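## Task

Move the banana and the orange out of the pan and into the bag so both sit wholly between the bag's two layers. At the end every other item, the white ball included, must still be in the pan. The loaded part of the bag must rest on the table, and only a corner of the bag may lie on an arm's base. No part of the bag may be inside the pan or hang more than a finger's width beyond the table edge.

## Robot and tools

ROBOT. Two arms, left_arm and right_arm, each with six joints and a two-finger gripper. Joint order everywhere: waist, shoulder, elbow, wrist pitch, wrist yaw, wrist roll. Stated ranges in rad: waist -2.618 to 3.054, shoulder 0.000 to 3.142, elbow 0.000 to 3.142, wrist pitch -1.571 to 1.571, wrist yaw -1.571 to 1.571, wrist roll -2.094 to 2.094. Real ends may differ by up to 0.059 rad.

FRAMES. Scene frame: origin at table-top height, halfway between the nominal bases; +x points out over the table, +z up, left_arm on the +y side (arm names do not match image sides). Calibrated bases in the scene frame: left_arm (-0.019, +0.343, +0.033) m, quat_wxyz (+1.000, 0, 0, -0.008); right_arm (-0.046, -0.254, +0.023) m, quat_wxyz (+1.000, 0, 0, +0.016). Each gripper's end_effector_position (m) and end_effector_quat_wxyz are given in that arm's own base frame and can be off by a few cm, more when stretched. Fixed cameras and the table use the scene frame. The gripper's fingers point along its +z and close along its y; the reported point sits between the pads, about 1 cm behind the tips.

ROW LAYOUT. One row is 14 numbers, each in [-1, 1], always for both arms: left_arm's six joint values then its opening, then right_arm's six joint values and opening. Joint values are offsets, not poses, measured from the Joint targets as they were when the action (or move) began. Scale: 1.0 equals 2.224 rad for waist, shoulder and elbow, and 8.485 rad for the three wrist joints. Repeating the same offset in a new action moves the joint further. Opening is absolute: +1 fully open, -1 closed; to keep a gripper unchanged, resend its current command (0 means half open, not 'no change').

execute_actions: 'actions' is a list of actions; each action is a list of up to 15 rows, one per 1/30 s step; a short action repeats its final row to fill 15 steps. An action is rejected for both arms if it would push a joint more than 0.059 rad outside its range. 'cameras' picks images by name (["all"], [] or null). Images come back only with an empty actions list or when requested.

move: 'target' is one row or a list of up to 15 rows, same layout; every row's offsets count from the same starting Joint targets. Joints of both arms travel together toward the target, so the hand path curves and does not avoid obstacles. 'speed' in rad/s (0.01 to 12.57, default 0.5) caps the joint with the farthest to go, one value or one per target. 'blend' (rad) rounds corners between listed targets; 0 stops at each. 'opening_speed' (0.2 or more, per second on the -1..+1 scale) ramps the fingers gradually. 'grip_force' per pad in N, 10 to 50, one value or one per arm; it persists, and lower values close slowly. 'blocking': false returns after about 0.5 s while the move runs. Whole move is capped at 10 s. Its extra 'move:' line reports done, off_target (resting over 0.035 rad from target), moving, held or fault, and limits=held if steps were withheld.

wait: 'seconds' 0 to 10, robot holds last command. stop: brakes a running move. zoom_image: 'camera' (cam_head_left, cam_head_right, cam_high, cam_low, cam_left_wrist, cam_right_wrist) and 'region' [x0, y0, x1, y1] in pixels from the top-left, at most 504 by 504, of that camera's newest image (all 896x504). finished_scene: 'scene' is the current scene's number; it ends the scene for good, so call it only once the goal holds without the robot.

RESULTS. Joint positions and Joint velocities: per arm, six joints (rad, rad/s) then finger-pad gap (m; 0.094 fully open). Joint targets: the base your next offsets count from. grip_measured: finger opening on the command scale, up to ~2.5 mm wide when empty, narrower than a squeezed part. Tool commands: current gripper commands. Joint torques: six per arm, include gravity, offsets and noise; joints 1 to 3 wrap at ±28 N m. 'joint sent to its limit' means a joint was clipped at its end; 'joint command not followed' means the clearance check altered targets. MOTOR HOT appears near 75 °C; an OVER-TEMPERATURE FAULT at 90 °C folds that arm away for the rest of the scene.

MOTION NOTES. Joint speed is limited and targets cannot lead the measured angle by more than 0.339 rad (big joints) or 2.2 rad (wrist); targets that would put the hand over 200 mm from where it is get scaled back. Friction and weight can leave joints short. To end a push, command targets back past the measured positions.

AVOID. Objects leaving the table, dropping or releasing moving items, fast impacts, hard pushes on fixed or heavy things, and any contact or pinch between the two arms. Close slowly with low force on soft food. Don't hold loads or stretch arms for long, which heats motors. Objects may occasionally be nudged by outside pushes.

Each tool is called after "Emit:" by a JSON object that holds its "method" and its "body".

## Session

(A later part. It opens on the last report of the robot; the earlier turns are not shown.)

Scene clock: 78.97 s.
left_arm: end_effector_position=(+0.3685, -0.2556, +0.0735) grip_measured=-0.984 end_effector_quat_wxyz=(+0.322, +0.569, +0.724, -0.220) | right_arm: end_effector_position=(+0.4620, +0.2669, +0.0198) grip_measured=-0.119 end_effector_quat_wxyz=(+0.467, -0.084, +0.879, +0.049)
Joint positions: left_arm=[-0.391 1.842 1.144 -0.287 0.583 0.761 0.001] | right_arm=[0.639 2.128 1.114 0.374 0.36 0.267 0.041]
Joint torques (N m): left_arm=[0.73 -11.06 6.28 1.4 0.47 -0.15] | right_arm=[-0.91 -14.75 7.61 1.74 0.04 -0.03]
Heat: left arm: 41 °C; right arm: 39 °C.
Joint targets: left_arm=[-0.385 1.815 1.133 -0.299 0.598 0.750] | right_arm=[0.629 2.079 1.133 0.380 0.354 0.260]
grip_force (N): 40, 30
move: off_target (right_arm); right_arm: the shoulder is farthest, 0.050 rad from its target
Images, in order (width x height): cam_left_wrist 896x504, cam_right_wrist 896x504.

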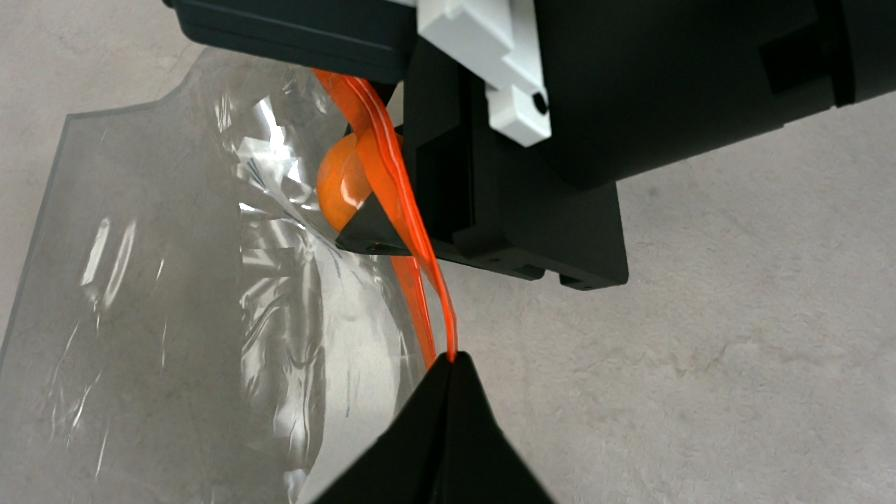

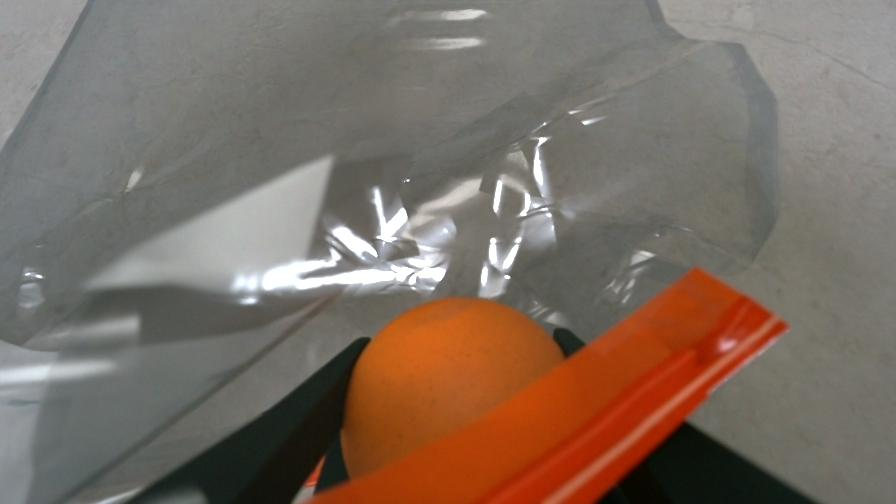

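Emit:
{"method": "move", "body": {"target": [0,0,0,0,0,0,-1,-0.0139,0.0746,0.0733,-0.0032,-0.0022,-0.0012,-0.15], "speed": 0.15, "cameras": ["cam_right_wrist","cam_left_wrist","cam_low"]}}

Scene clock: 80.93 s.
left_arm: end_effector_position=(+0.3691, -0.2548, +0.0737) grip_measured=-0.984 end_effector_quat_wxyz=(+0.323, +0.568, +0.725, -0.220) | right_arm: end_effector_position=(+0.4970, +0.2746, +0.0172) grip_measured=-0.119 end_effector_quat_wxyz=(+0.473, -0.076, +0.876, +0.053)
Joint positions: left_arm=[-0.389 1.842 1.144 -0.287 0.584 0.76 0.001] | right_arm=[0.607 2.231 1.267 0.345 0.341 0.258 0.041]
Joint torques (N m): left_arm=[0.54 -11.06 6.27 1.39 0.46 -0.14] | right_arm=[-0.84 -10.22 8.8 1.78 0.08 -0.04]
Heat: left arm: 41 °C; right arm: 39 °C.
Joint targets: left_arm=[-0.385 1.815 1.133 -0.299 0.598 0.750] | right_arm=[0.599 2.245 1.296 0.353 0.336 0.250]
grip_force (N): 40, 30
move: done
Images, in order (width x height): cam_low 896x504, cam_left_wrist 896x504, cam_right_wrist 896x504.

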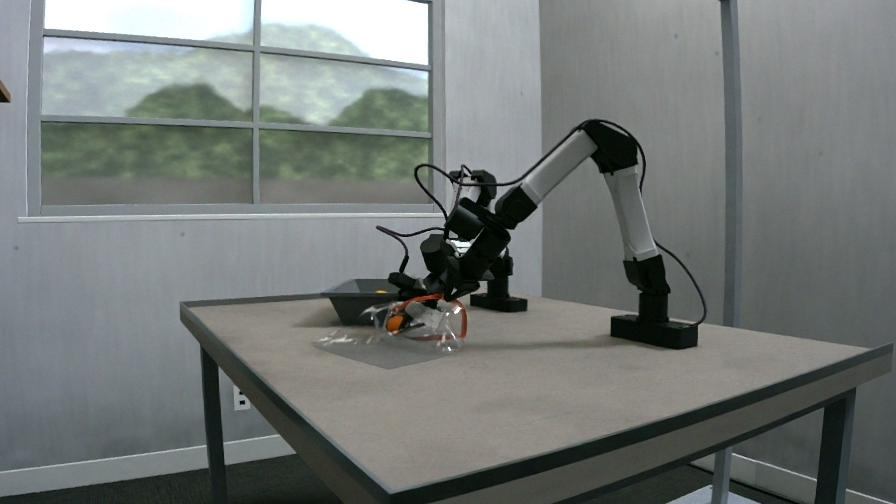

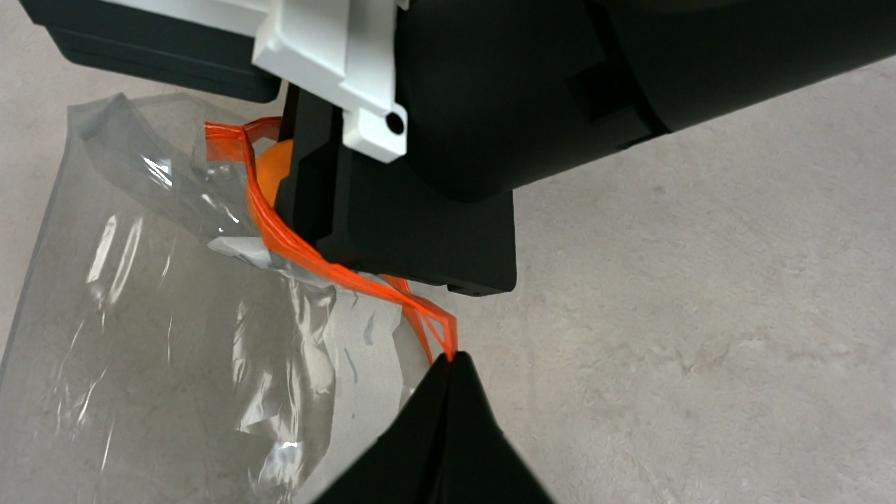

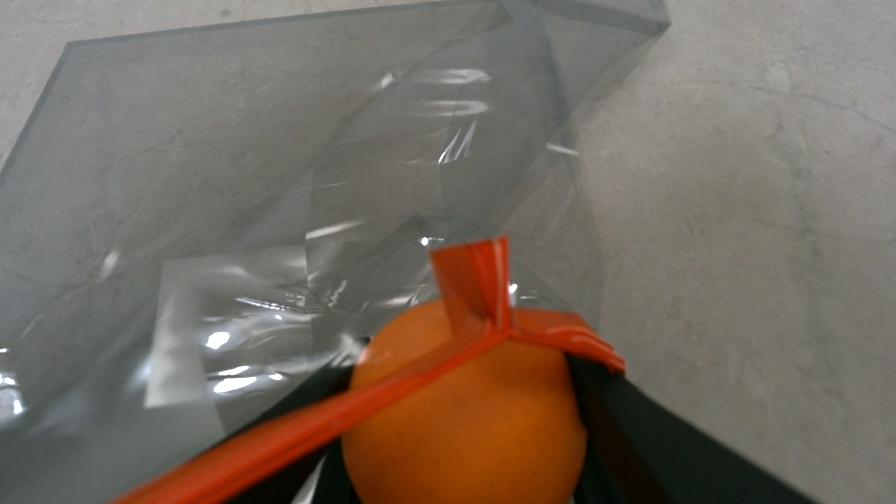

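Emit:
{"method": "move", "body": {"target": [[0,0,0,0,0,0,-1,0.0139,-0.085,-0.0733,0.0032,0.0022,0.0012,-0.15],[0,0,0,0,0,0,-1,0.067,-0.157,-0.1085,-0.028,0.0095,0.013,-0.15],[0,0,0,0,0,0,-1,0.11,-0.275,-0.238,-0.002,0.018,0.02,-0.15]], "speed": 0.2, "blend": [0.03,0.03,0], "cameras": ["cam_right_wrist","cam_left_wrist","cam_head_left","cam_high"]}}

Scene clock: 85.43 s.
left_arm: end_effector_position=(+0.3691, -0.2548, +0.0737) grip_measured=-0.984 end_effector_quat_wxyz=(+0.323, +0.568, +0.725, -0.220) | right_arm: end_effector_position=(+0.3514, +0.2702, +0.0957) grip_measured=-0.119 end_effector_quat_wxyz=(+0.495, -0.071, +0.860, +0.100)
Joint positions: left_arm=[-0.389 1.842 1.144 -0.287 0.584 0.76 0.001] | right_arm=[0.837 1.669 0.77 0.314 0.477 0.412 0.041]
Joint torques (N m): left_arm=[0.51 -11.03 6.26 1.4 0.45 -0.14] | right_arm=[0.68 -10.18 5.96 1.92 0.22 0.14]
Heat: left arm: 41 °C; right arm: 41 °C.
Joint targets: left_arm=[-0.385 1.815 1.133 -0.299 0.598 0.750] | right_arm=[0.843 1.633 0.766 0.336 0.488 0.420]
grip_force (N): 40, 30
move: done
Images, in order (width x height): cam_head_left 896x504, cam_high 896x504, cam_left_wrist 896x504, cam_right_wrist 896x504.

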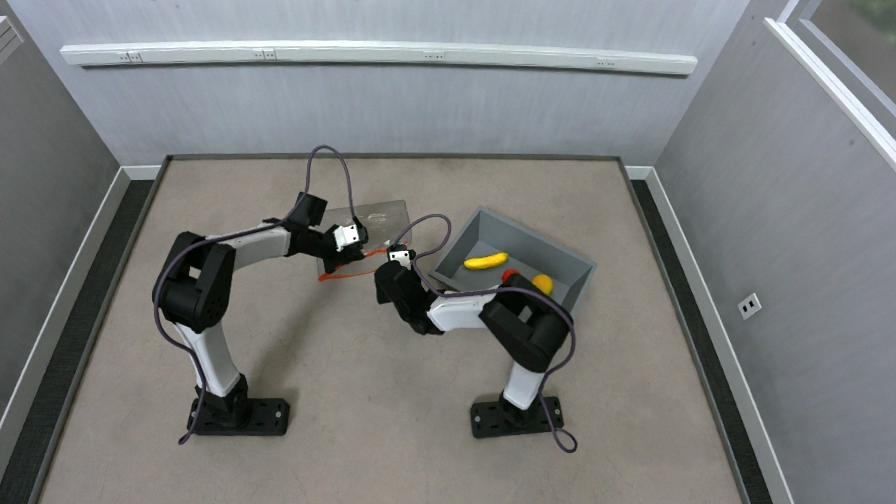

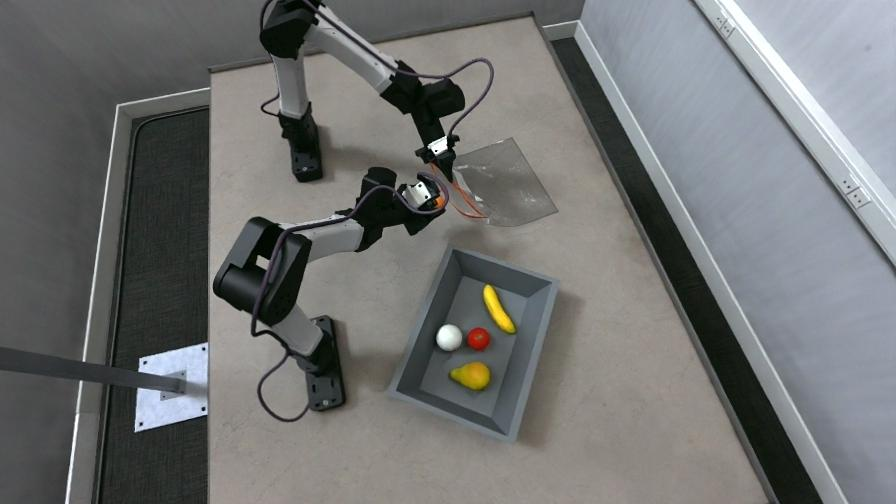

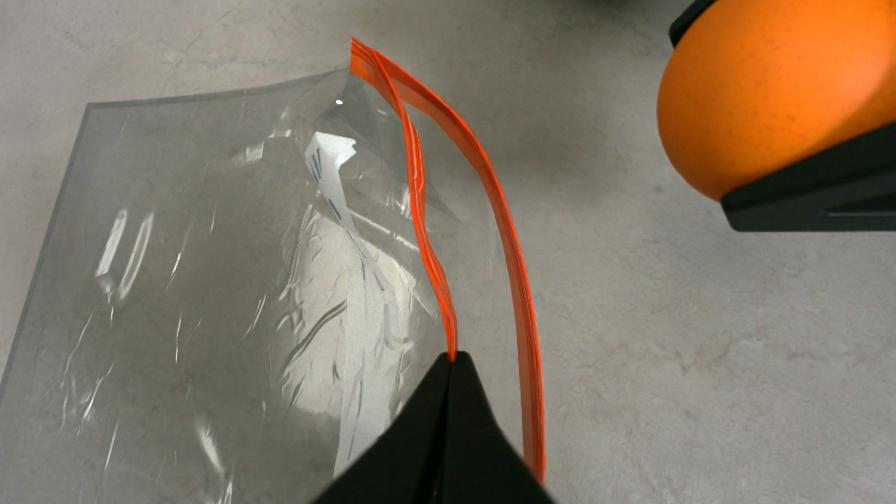

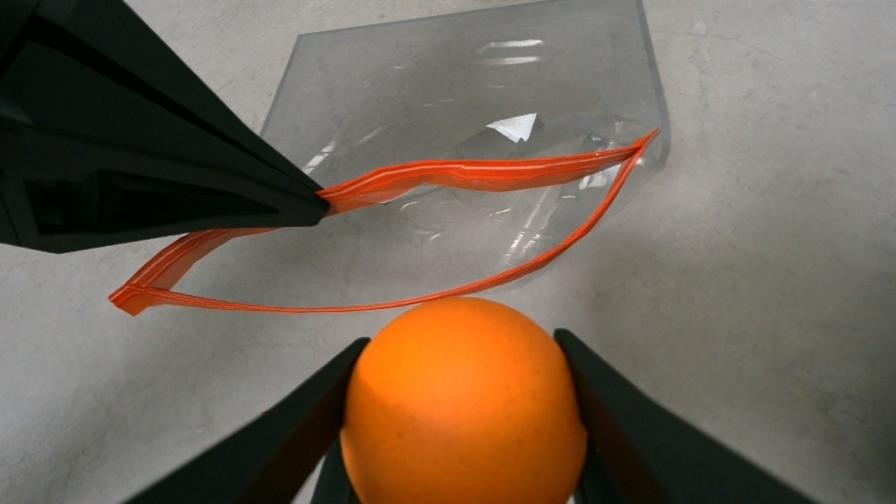

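Emit:
{"method": "move", "body": {"target": [[0,0,0,0,0,0,-1,-0.0778,0.013,0.0243,-0.0165,-0.031,-0.0312,-0.15],[0,0,0,0,0,0,-1,-0.1007,0.1392,0.1386,-0.0128,-0.0356,-0.0335,-0.15]], "speed": 0.25, "blend": 0.02, "cameras": ["cam_right_wrist","cam_left_wrist"]}}

Scene clock: 89.60 s.
left_arm: end_effector_position=(+0.3691, -0.2548, +0.0737) grip_measured=-0.984 end_effector_quat_wxyz=(+0.323, +0.568, +0.725, -0.220) | right_arm: end_effector_position=(+0.4291, +0.2689, +0.0555) grip_measured=-0.119 end_effector_quat_wxyz=(+0.431, -0.174, +0.882, +0.080)
Joint positions: left_arm=[-0.389 1.842 1.144 -0.287 0.584 0.76 0.001] | right_arm=[0.627 1.931 1.047 0.205 0.195 0.144 0.041]
Joint torques (N m): left_arm=[0.51 -11.03 6.28 1.4 0.46 -0.15] | right_arm=[-0.65 -8.32 8.98 1.9 0.02 -0.04]
Heat: left arm: 42 °C; right arm: 41 °C.
Joint targets: left_arm=[-0.385 1.815 1.133 -0.299 0.598 0.750] | right_arm=[0.619 1.943 1.075 0.227 0.186 0.136]
grip_force (N): 40, 30
move: done
Images, in order (width x height): cam_left_wrist 896x504, cam_right_wrist 896x504.

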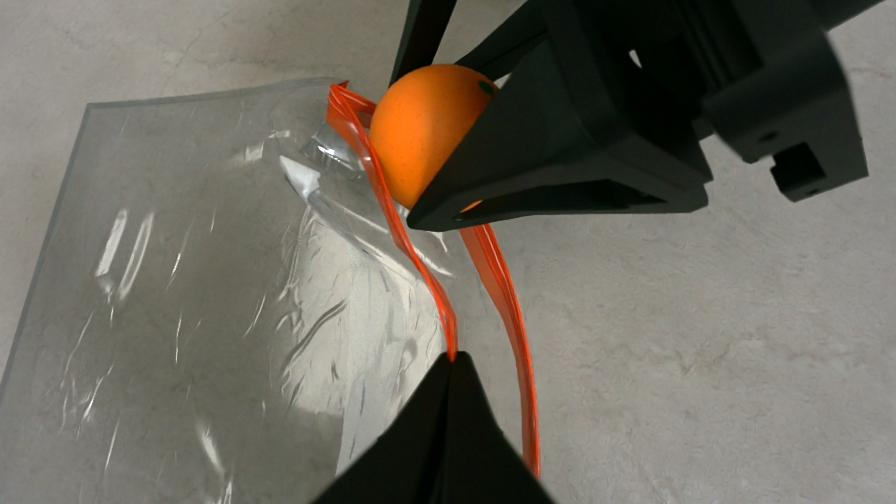

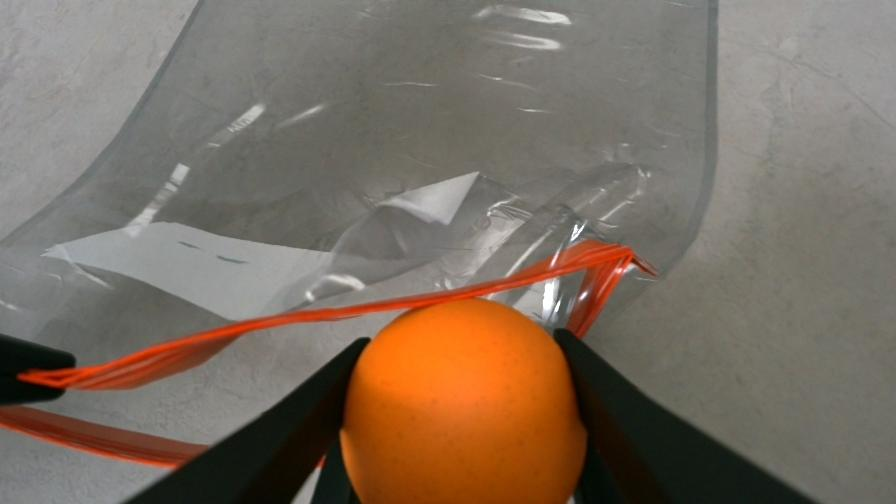

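Emit:
{"method": "move", "body": {"target": [[0,0,0,0,0,0,-1,0.0112,-0.01,-0.006,0,0,0,-0.15],[0,0,0,0,0,0,-1,0.009,0.0481,-0.001,0.0128,0,0,-0.15]], "speed": 0.15, "blend": 0.01, "cameras": ["cam_right_wrist","cam_left_wrist"]}}

Scene clock: 91.77 s.
left_arm: end_effector_position=(+0.3691, -0.2548, +0.0737) grip_measured=-0.984 end_effector_quat_wxyz=(+0.323, +0.568, +0.725, -0.220) | right_arm: end_effector_position=(+0.4331, +0.2790, +0.0235) grip_measured=-0.119 end_effector_quat_wxyz=(+0.431, -0.179, +0.881, +0.083)
Joint positions: left_arm=[-0.389 1.842 1.144 -0.287 0.584 0.76 0.001] | right_arm=[0.638 2.039 1.047 0.315 0.194 0.143 0.041]
Joint torques (N m): left_arm=[0.47 -11.06 6.26 1.39 0.46 -0.14] | right_arm=[0.21 -8.84 8.36 1.91 -0.03 -0.04]
Heat: left arm: 42 °C; right arm: 40 °C.
Joint targets: left_arm=[-0.385 1.815 1.133 -0.299 0.598 0.750] | right_arm=[0.639 2.050 1.073 0.336 0.186 0.136]
grip_force (N): 40, 30
move: done
Images, in order (width x height): cam_left_wrist 896x504, cam_right_wrist 896x504.

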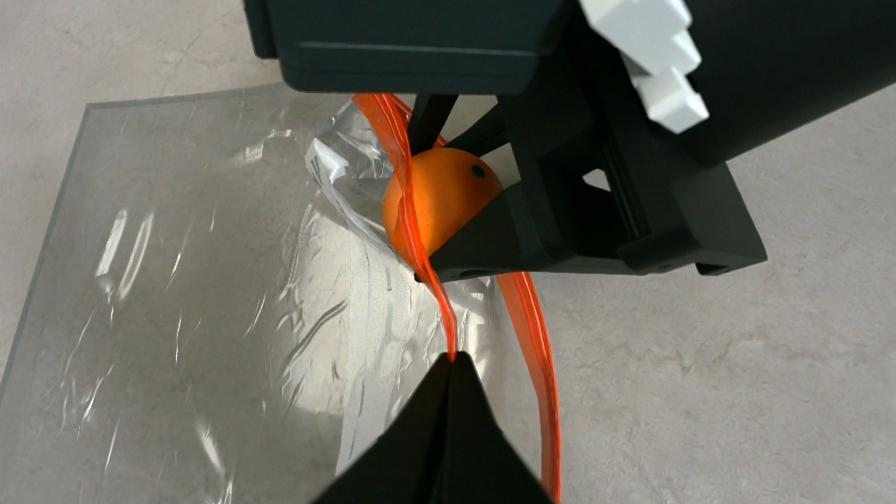

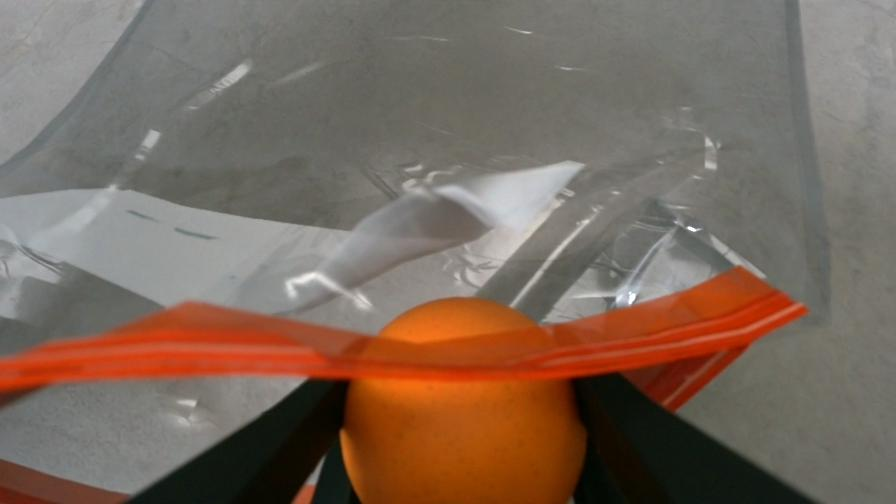

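Emit:
{"method": "move", "body": {"target": [0,0,0,0,0,0,-1,-0.0117,0.0859,0.1061,0.0013,-0.002,-0.003,-0.15], "speed": 0.12, "cameras": ["cam_right_wrist","cam_left_wrist","cam_low"]}}

Scene clock: 93.77 s.
left_arm: end_effector_position=(+0.3699, -0.2537, +0.0737) grip_measured=-0.984 end_effector_quat_wxyz=(+0.323, +0.567, +0.726, -0.220) | right_arm: end_effector_position=(+0.4695, +0.2994, +0.0171) grip_measured=-0.120 end_effector_quat_wxyz=(+0.445, -0.181, +0.873, +0.086)
Joint positions: left_arm=[-0.385 1.842 1.144 -0.287 0.584 0.76 0.001] | right_arm=[0.625 2.176 1.216 0.318 0.184 0.124 0.041]
Joint torques (N m): left_arm=[0.31 -11.12 6.24 1.4 0.45 -0.14] | right_arm=[-0.43 -9.83 8.99 1.98 -0.06 -0.03]
Heat: left arm: 42 °C; right arm: 41 °C.
Joint targets: left_arm=[-0.385 1.815 1.133 -0.299 0.598 0.750] | right_arm=[0.620 2.190 1.246 0.344 0.174 0.117]
grip_force (N): 40, 30
move: held (right_arm; a check stopped the path); limits=held; right_arm: the elbow is farthest, 0.093 rad from its target
joint command not followed: on one or more control steps a check withheld the commanded joint targets of the right arm, and it was not sent them on those steps.
cause: the commanded joint targets, or the way to them, would bring a part of the robot too close to another arm (this arm's wrist (the part past the wrist pitch) and the left arm's wrist camera, 2 mm apart when this arm was first held).
Images, in order (width x height): cam_low 896x504, cam_left_wrist 896x504, cam_right_wrist 896x504.

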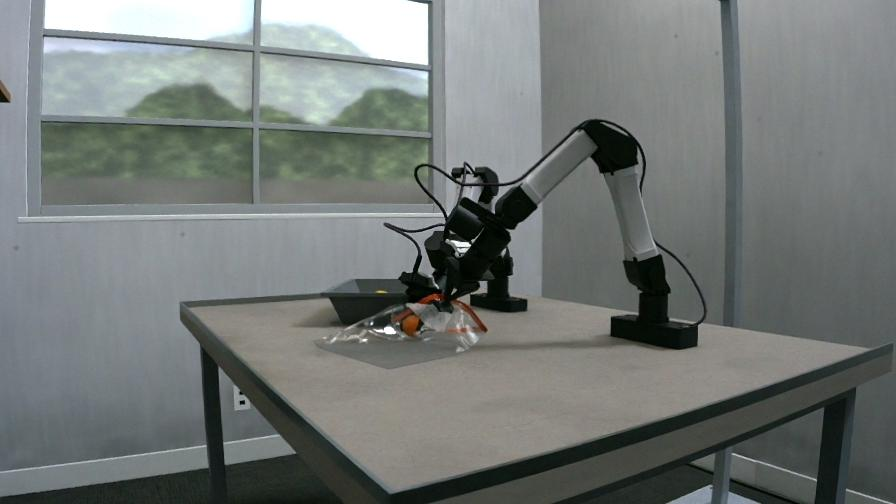

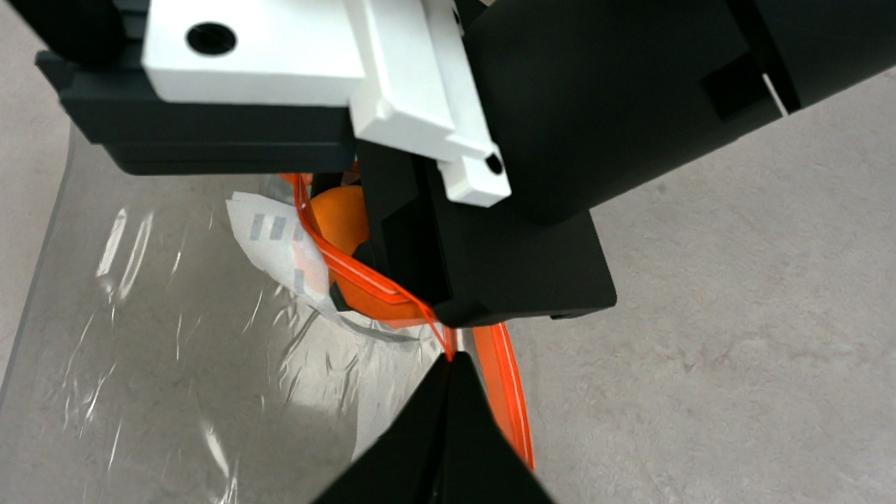

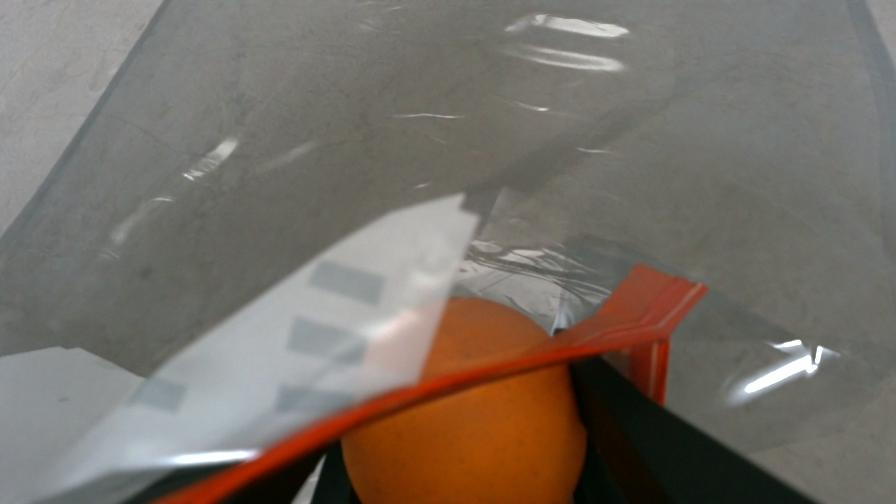

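Emit:
{"method": "move", "body": {"target": [0,0,0,0,0,0,-1,0.0,0.0117,-0.006,0.001,0,0,-0.15], "speed": 0.12, "cameras": ["cam_right_wrist"]}}

Scene clock: 94.60 s.
left_arm: end_effector_position=(+0.3699, -0.2537, +0.0737) grip_measured=-0.984 end_effector_quat_wxyz=(+0.323, +0.567, +0.726, -0.220) | right_arm: end_effector_position=(+0.4695, +0.2994, +0.0171) grip_measured=-0.120 end_effector_quat_wxyz=(+0.445, -0.181, +0.873, +0.086)
Joint positions: left_arm=[-0.385 1.842 1.144 -0.287 0.584 0.76 0.001] | right_arm=[0.625 2.176 1.216 0.318 0.184 0.124 0.041]
Joint torques (N m): left_arm=[0.27 -11.04 6.2 1.4 0.46 -0.15] | right_arm=[-0.43 -9.83 8.99 1.98 -0.07 -0.04]
Heat: left arm: 42 °C; right arm: 41 °C.
Joint targets: left_arm=[-0.385 1.815 1.133 -0.299 0.598 0.750] | right_arm=[0.620 2.190 1.246 0.344 0.174 0.117]
grip_force (N): 40, 30
move: held (right_arm; a check stopped the path); limits=held; right_arm: the shoulder is farthest, 0.040 rad from its target
joint command not followed: on one or more control steps a check withheld the commanded joint targets of the right arm, and it was not sent them on those steps.
cause: the commanded joint targets, or the way to them, would bring a part of the robot too close to another arm (this arm's wrist (the part past the wrist pitch) and the left arm's wrist camera, 2 mm apart when this arm was first held).
Images, in order (width x height): cam_right_wrist 896x504.

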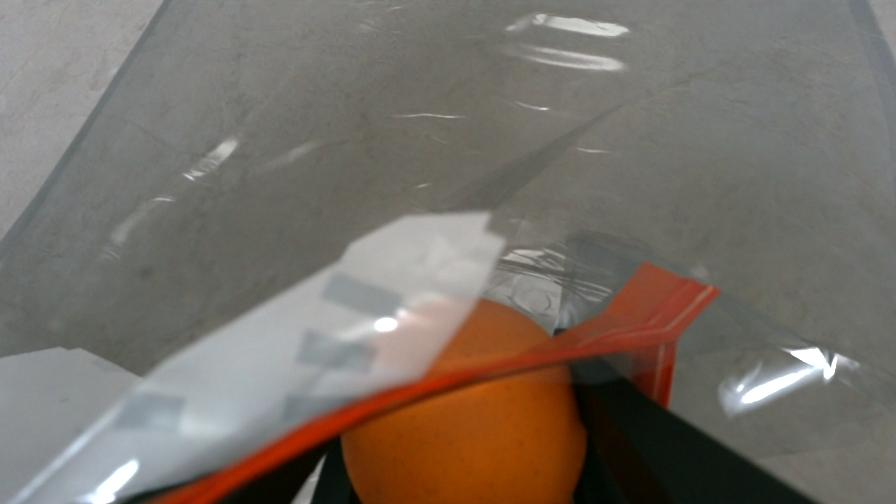

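Emit:
{"method": "move", "body": {"target": [0,0,0,0,0,0,-1,-0.006,0.0,-0.022,0.004,0,0,-0.15], "speed": 0.12}}

Emit:
{"method": "move", "body": {"target": [0,0,0,0,0,0,-1,0,0.0055,0,0.001,0,0,-0.15], "speed": 0.12, "cameras": ["cam_right_wrist","cam_left_wrist"]}}

Scene clock: 95.83 s.
left_arm: end_effector_position=(+0.3699, -0.2537, +0.0737) grip_measured=-0.984 end_effector_quat_wxyz=(+0.323, +0.567, +0.726, -0.220) | right_arm: end_effector_position=(+0.4714, +0.2957, +0.0171) grip_measured=-0.120 end_effector_quat_wxyz=(+0.451, -0.177, +0.870, +0.088)
Joint positions: left_arm=[-0.385 1.842 1.144 -0.287 0.584 0.76 0.001] | right_arm=[0.617 2.176 1.199 0.35 0.181 0.123 0.041]
Joint torques (N m): left_arm=[0.27 -11.06 6.19 1.4 0.46 -0.14] | right_arm=[-0.92 -9.77 5.85 1.97 -0.03 -0.02]
Heat: left arm: 42 °C; right arm: 41 °C.
Joint targets: left_arm=[-0.385 1.815 1.133 -0.299 0.598 0.750] | right_arm=[0.607 2.190 1.198 0.378 0.174 0.117]
grip_force (N): 40, 30
move: done

Scene clock: 96.67 s.
left_arm: end_effector_position=(+0.3699, -0.2537, +0.0737) grip_measured=-0.984 end_effector_quat_wxyz=(+0.323, +0.567, +0.726, -0.220) | right_arm: end_effector_position=(+0.4724, +0.2948, +0.0130) grip_measured=-0.120 end_effector_quat_wxyz=(+0.451, -0.176, +0.871, +0.088)
Joint positions: left_arm=[-0.385 1.842 1.144 -0.287 0.584 0.76 0.001] | right_arm=[0.614 2.188 1.199 0.36 0.181 0.123 0.041]
Joint torques (N m): left_arm=[0.29 -11.06 6.2 1.39 0.46 -0.13] | right_arm=[-0.69 -9.73 5.79 2 -0.03 -0.02]
Heat: left arm: 42 °C; right arm: 41 °C.
Joint targets: left_arm=[-0.385 1.815 1.133 -0.299 0.598 0.750] | right_arm=[0.607 2.202 1.198 0.387 0.174 0.117]
grip_force (N): 40, 30
move: done
Images, in order (width x height): cam_left_wrist 896x504, cam_right_wrist 896x504.

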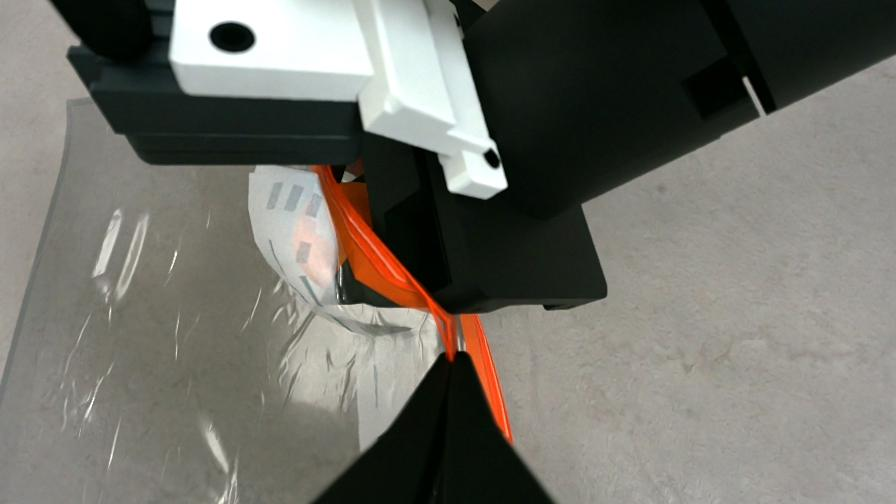

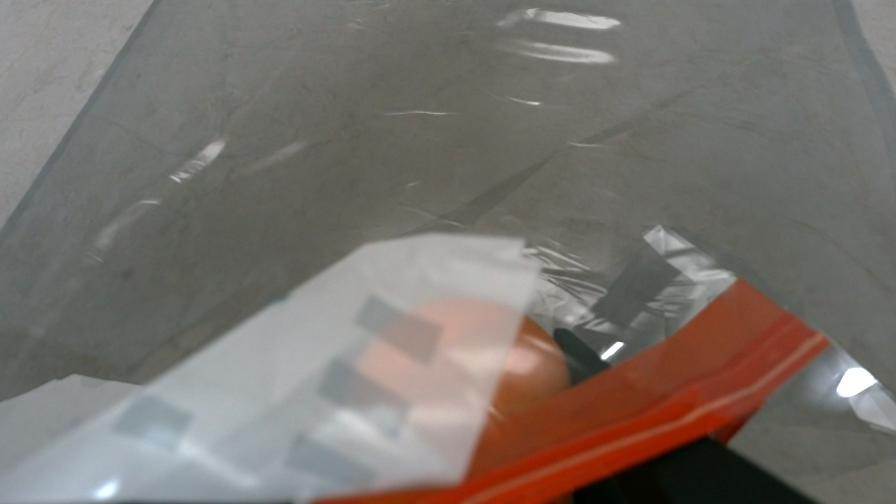

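Emit:
{"method": "move", "body": {"target": [0,0,0,0,0,0,-1,-0.004,0.034,0.039,0.0,0,0,-0.15], "speed": 0.12, "cameras": ["cam_right_wrist","cam_left_wrist"]}}

Scene clock: 98.10 s.
left_arm: end_effector_position=(+0.3709, -0.2524, +0.0737) grip_measured=-0.984 end_effector_quat_wxyz=(+0.323, +0.565, +0.727, -0.219) | right_arm: end_effector_position=(+0.4889, +0.2995, +0.0081) grip_measured=-0.120 end_effector_quat_wxyz=(+0.462, -0.171, +0.866, +0.089)
Joint positions: left_arm=[-0.382 1.842 1.144 -0.287 0.584 0.759 0.001] | right_arm=[0.604 2.25 1.261 0.387 0.181 0.119 0.041]
Joint torques (N m): left_arm=[0.06 -11.08 6.22 1.39 0.47 -0.13] | right_arm=[-0.62 -9.01 8.23 1.76 -0.04 0]
Heat: left arm: 42 °C; right arm: 41 °C.
Joint targets: left_arm=[-0.385 1.815 1.133 -0.299 0.598 0.750] | right_arm=[0.598 2.278 1.284 0.387 0.174 0.117]
grip_force (N): 40, 30
move: done
Images, in order (width x height): cam_left_wrist 896x504, cam_right_wrist 896x504.

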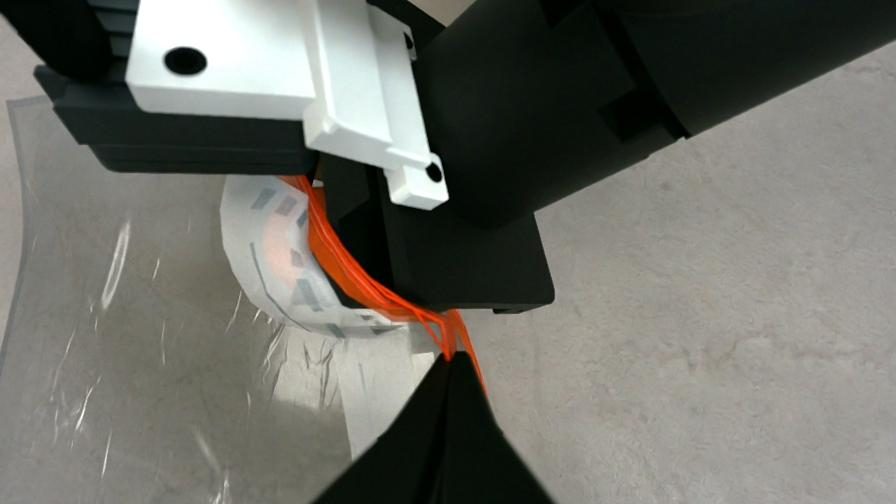

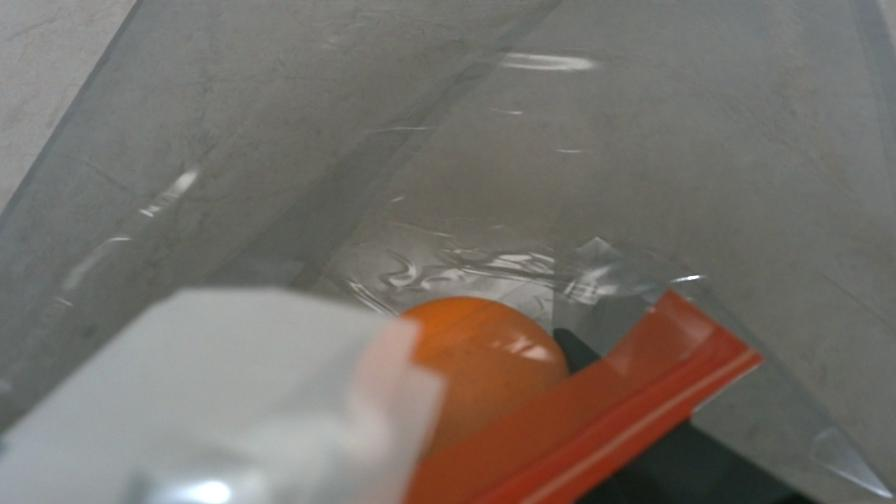

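Emit:
{"method": "move", "body": {"target": [0,0,0,0,0,0,-1,0.004,-0.014,-0.014,0.0,0,0,-0.15], "speed": 0.12}}

Emit:
{"method": "move", "body": {"target": [0,0,0,0,0,0,-1,0,0,0,0,0,0,0.12], "opening_speed": 0.25, "cameras": ["cam_right_wrist","cam_left_wrist","cam_low"]}}

Scene clock: 99.00 s.
left_arm: end_effector_position=(+0.3709, -0.2524, +0.0737) grip_measured=-0.984 end_effector_quat_wxyz=(+0.323, +0.565, +0.727, -0.219) | right_arm: end_effector_position=(+0.4889, +0.2995, +0.0081) grip_measured=-0.120 end_effector_quat_wxyz=(+0.462, -0.171, +0.866, +0.089)
Joint positions: left_arm=[-0.382 1.842 1.144 -0.287 0.584 0.759 0.001] | right_arm=[0.604 2.25 1.261 0.387 0.181 0.119 0.041]
Joint torques (N m): left_arm=[0.02 -11.06 6.22 1.4 0.46 -0.13] | right_arm=[0.25 -11.73 5.29 1.76 -0.03 0.02]
Heat: left arm: 43 °C; right arm: 41 °C.
Joint targets: left_arm=[-0.385 1.815 1.133 -0.299 0.598 0.750] | right_arm=[0.607 2.247 1.253 0.387 0.174 0.117]
grip_force (N): 40, 30
move: done

Scene clock: 100.30 s.
left_arm: end_effector_position=(+0.3717, -0.2515, +0.0736) grip_measured=-0.984 end_effector_quat_wxyz=(+0.324, +0.564, +0.728, -0.217) | right_arm: end_effector_position=(+0.4860, +0.2978, +0.0036) grip_measured=+0.118 end_effector_quat_wxyz=(+0.455, -0.173, +0.869, +0.087)
Joint positions: left_arm=[-0.38 1.842 1.144 -0.286 0.582 0.759 0.001] | right_arm=[0.604 2.25 1.254 0.377 0.18 0.119 0.053]
Joint torques (N m): left_arm=[-0.12 -11.06 6.24 1.38 0.48 -0.12] | right_arm=[0.25 -11.69 5.87 1.83 -0.02 0.02]
Heat: left arm: 43 °C; right arm: 41 °C.
Joint targets: left_arm=[-0.384 1.815 1.133 -0.299 0.598 0.750] | right_arm=[0.607 2.247 1.253 0.386 0.174 0.117]
grip_force (N): 40, 30
move: done
Images, in order (width x height): cam_low 896x504, cam_left_wrist 896x504, cam_right_wrist 896x504.

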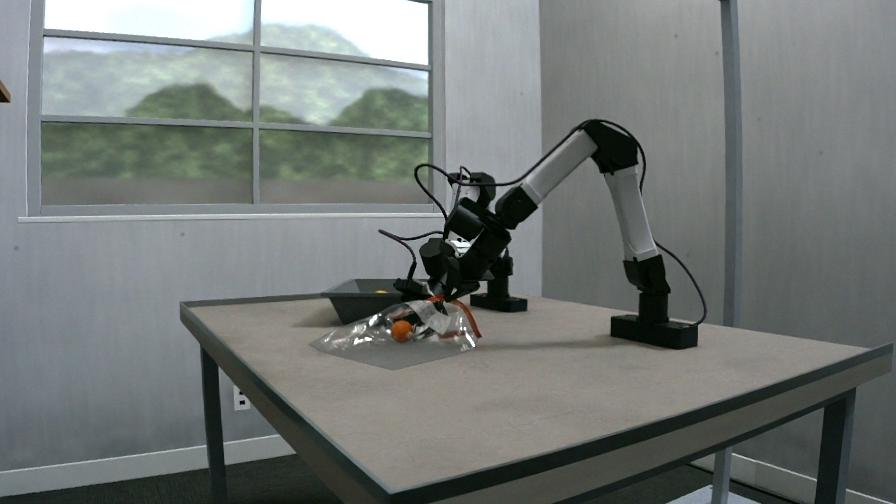

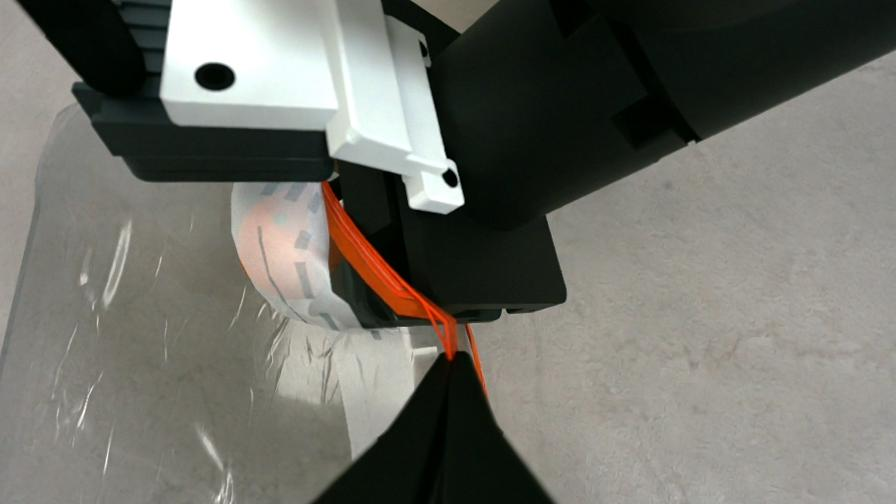

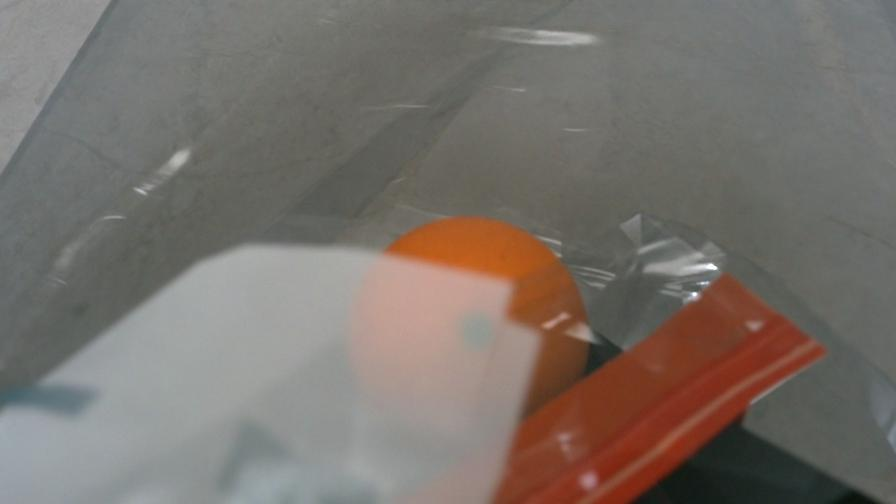

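Emit:
{"method": "move", "body": {"target": [[0,0,0,0,0,0,-1,0.008,-0.067,-0.046,-0.0055,0,0.001,0.12],[0,0,0,0,0,0,-1,0.0144,-0.103,-0.081,-0.006,0.001,0.002,0.12]], "speed": 0.15, "blend": 0.02, "cameras": ["cam_right_wrist","cam_left_wrist","cam_low"]}}

Scene clock: 102.40 s.
left_arm: end_effector_position=(+0.3716, -0.2516, +0.0737) grip_measured=-0.984 end_effector_quat_wxyz=(+0.324, +0.564, +0.728, -0.218) | right_arm: end_effector_position=(+0.4416, +0.2847, +0.0245) grip_measured=+0.119 end_effector_quat_wxyz=(+0.438, -0.185, +0.875, +0.088)
Joint positions: left_arm=[-0.38 1.842 1.144 -0.286 0.582 0.759 0.001] | right_arm=[0.632 2.066 1.077 0.332 0.18 0.126 0.053]
Joint torques (N m): left_arm=[-0.13 -11.06 6.2 1.39 0.47 -0.13] | right_arm=[0.7 -14.27 5.56 1.75 0.07 0.14]
Heat: left arm: 43 °C; right arm: 42 °C.
Joint targets: left_arm=[-0.384 1.815 1.133 -0.299 0.598 0.750] | right_arm=[0.639 2.018 1.073 0.336 0.182 0.134]
grip_force (N): 40, 30
move: off_target (right_arm); right_arm: the shoulder is farthest, 0.048 rad from its target
Images, in order (width x height): cam_low 896x504, cam_left_wrist 896x504, cam_right_wrist 896x504.

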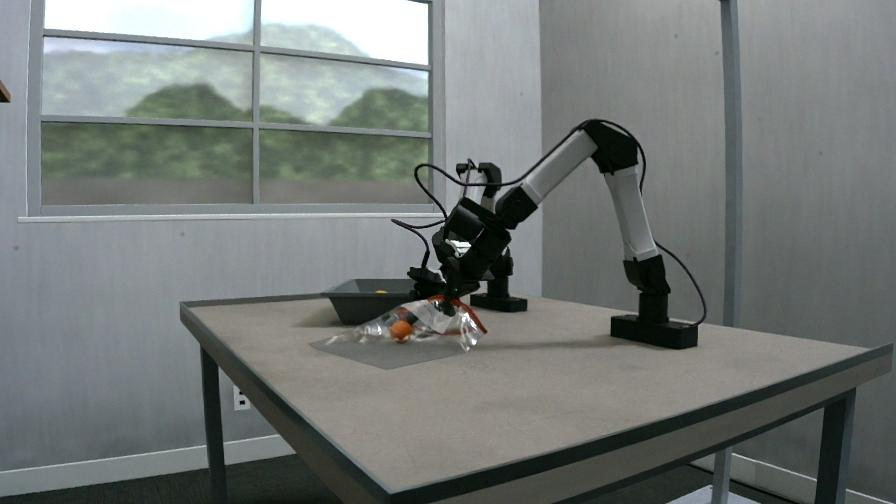

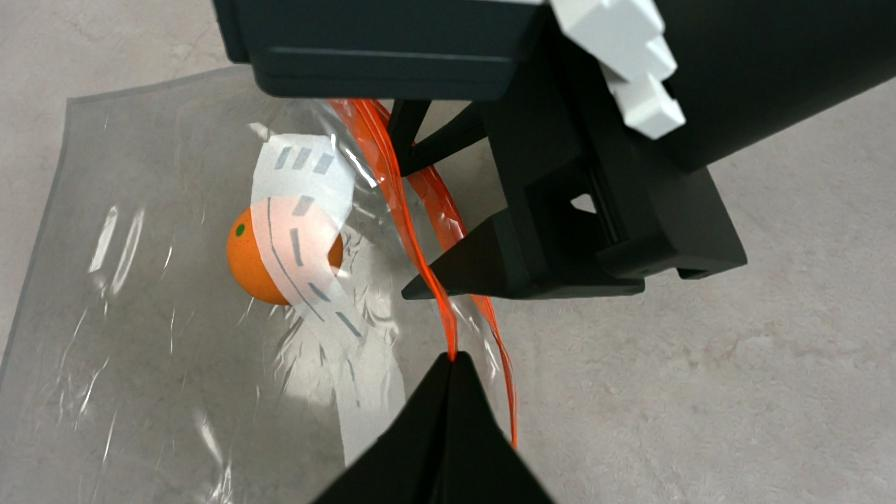

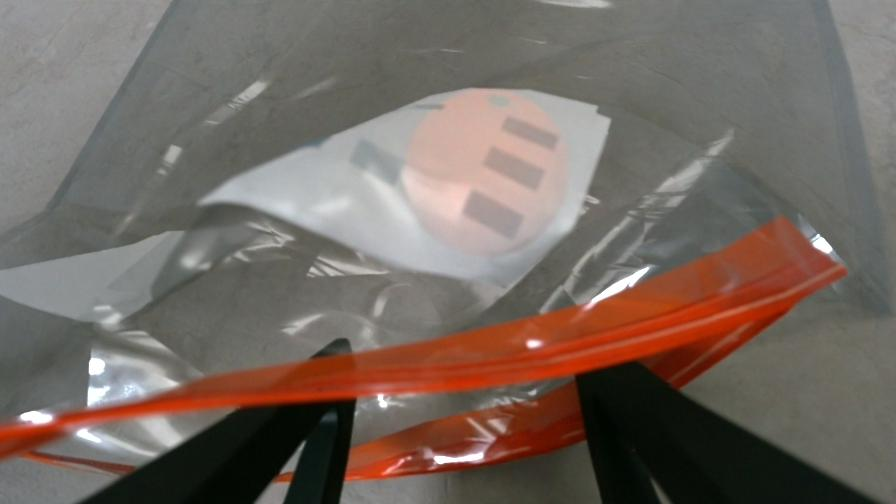

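Emit:
{"method": "move", "body": {"target": [[0,0,0,0,0,0,-1,0.0117,-0.045,-0.0965,0.0117,0.0024,0,0.12],[0,0,0,0,0,0,-1,0.0229,-0.179,-0.1138,-0.0165,0.005,0.0025,0.12],[0,0,0,0,0,0,-1,-0.2873,-0.2788,0.1646,-0.209,-0.0214,-0.0158,0.7]], "speed": [0.2,0.3,0.6], "blend": [0.02,0.05,0], "cameras": ["cam_right_wrist","cam_left_wrist","cam_high"]}}

Scene clock: 108.93 s.
left_arm: end_effector_position=(+0.3716, -0.2516, +0.0737) grip_measured=-0.984 end_effector_quat_wxyz=(+0.324, +0.564, +0.728, -0.218) | right_arm: end_effector_position=(+0.2581, -0.0002, +0.1874) grip_measured=+0.699 end_effector_quat_wxyz=(+0.066, +0.001, +0.998, -0.005)
Joint positions: left_arm=[-0.38 1.842 1.144 -0.286 0.582 0.759 0.001] | right_arm=[0.006 1.419 1.414 -1.434 0.01 0.007 0.08]
Joint torques (N m): left_arm=[-0.1 -11.06 6.26 1.39 0.47 -0.13] | right_arm=[-0.61 -6.64 8.53 0.52 -0.11 -0.03]
Heat: left arm: 43 °C; right arm: 42 °C.
Joint targets: left_arm=[-0.384 1.815 1.133 -0.299 0.598 0.750] | right_arm=[0.000 1.398 1.439 -1.438 0.001 0.000]
grip_force (N): 40, 30
move: done
Images, in order (width x height): cam_high 896x504, cam_left_wrist 896x504, cam_right_wrist 896x504.

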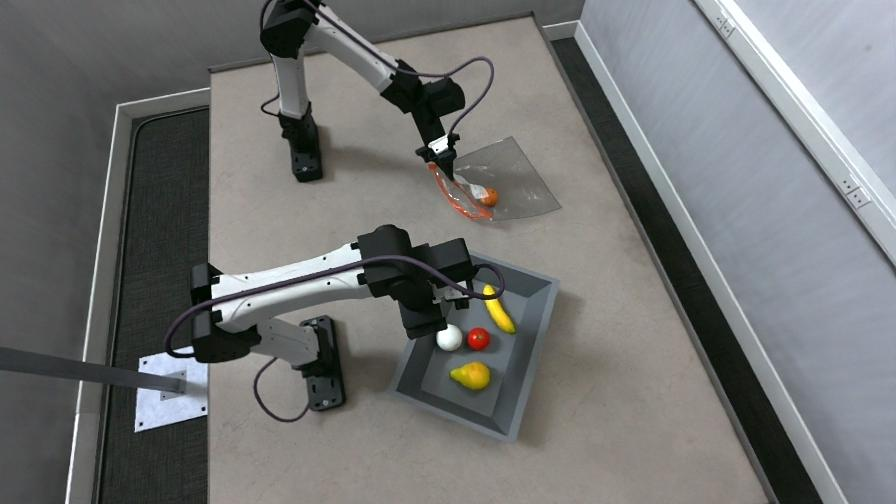

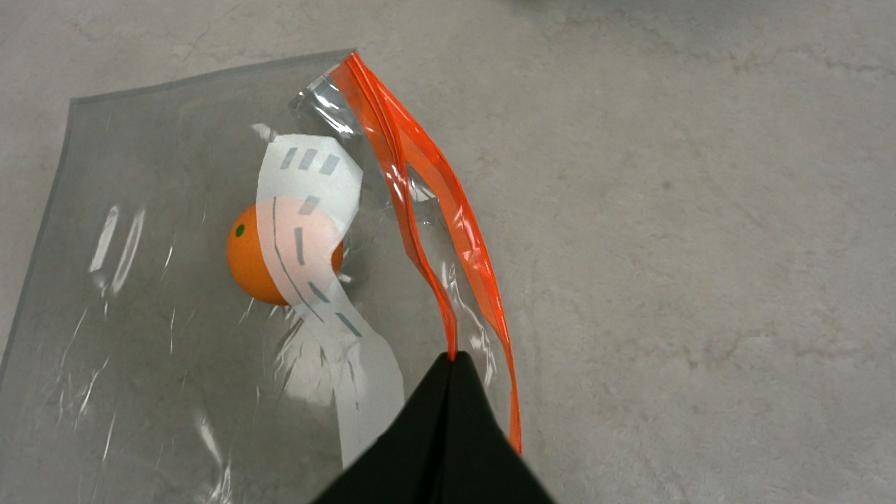

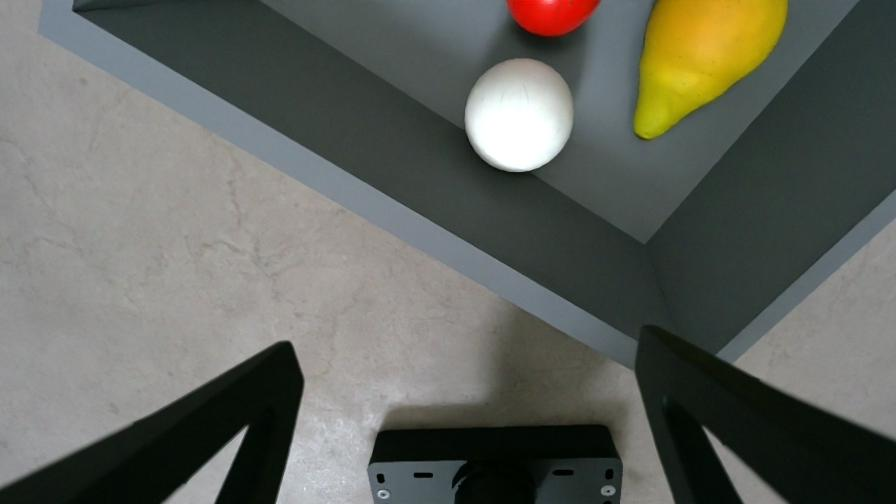

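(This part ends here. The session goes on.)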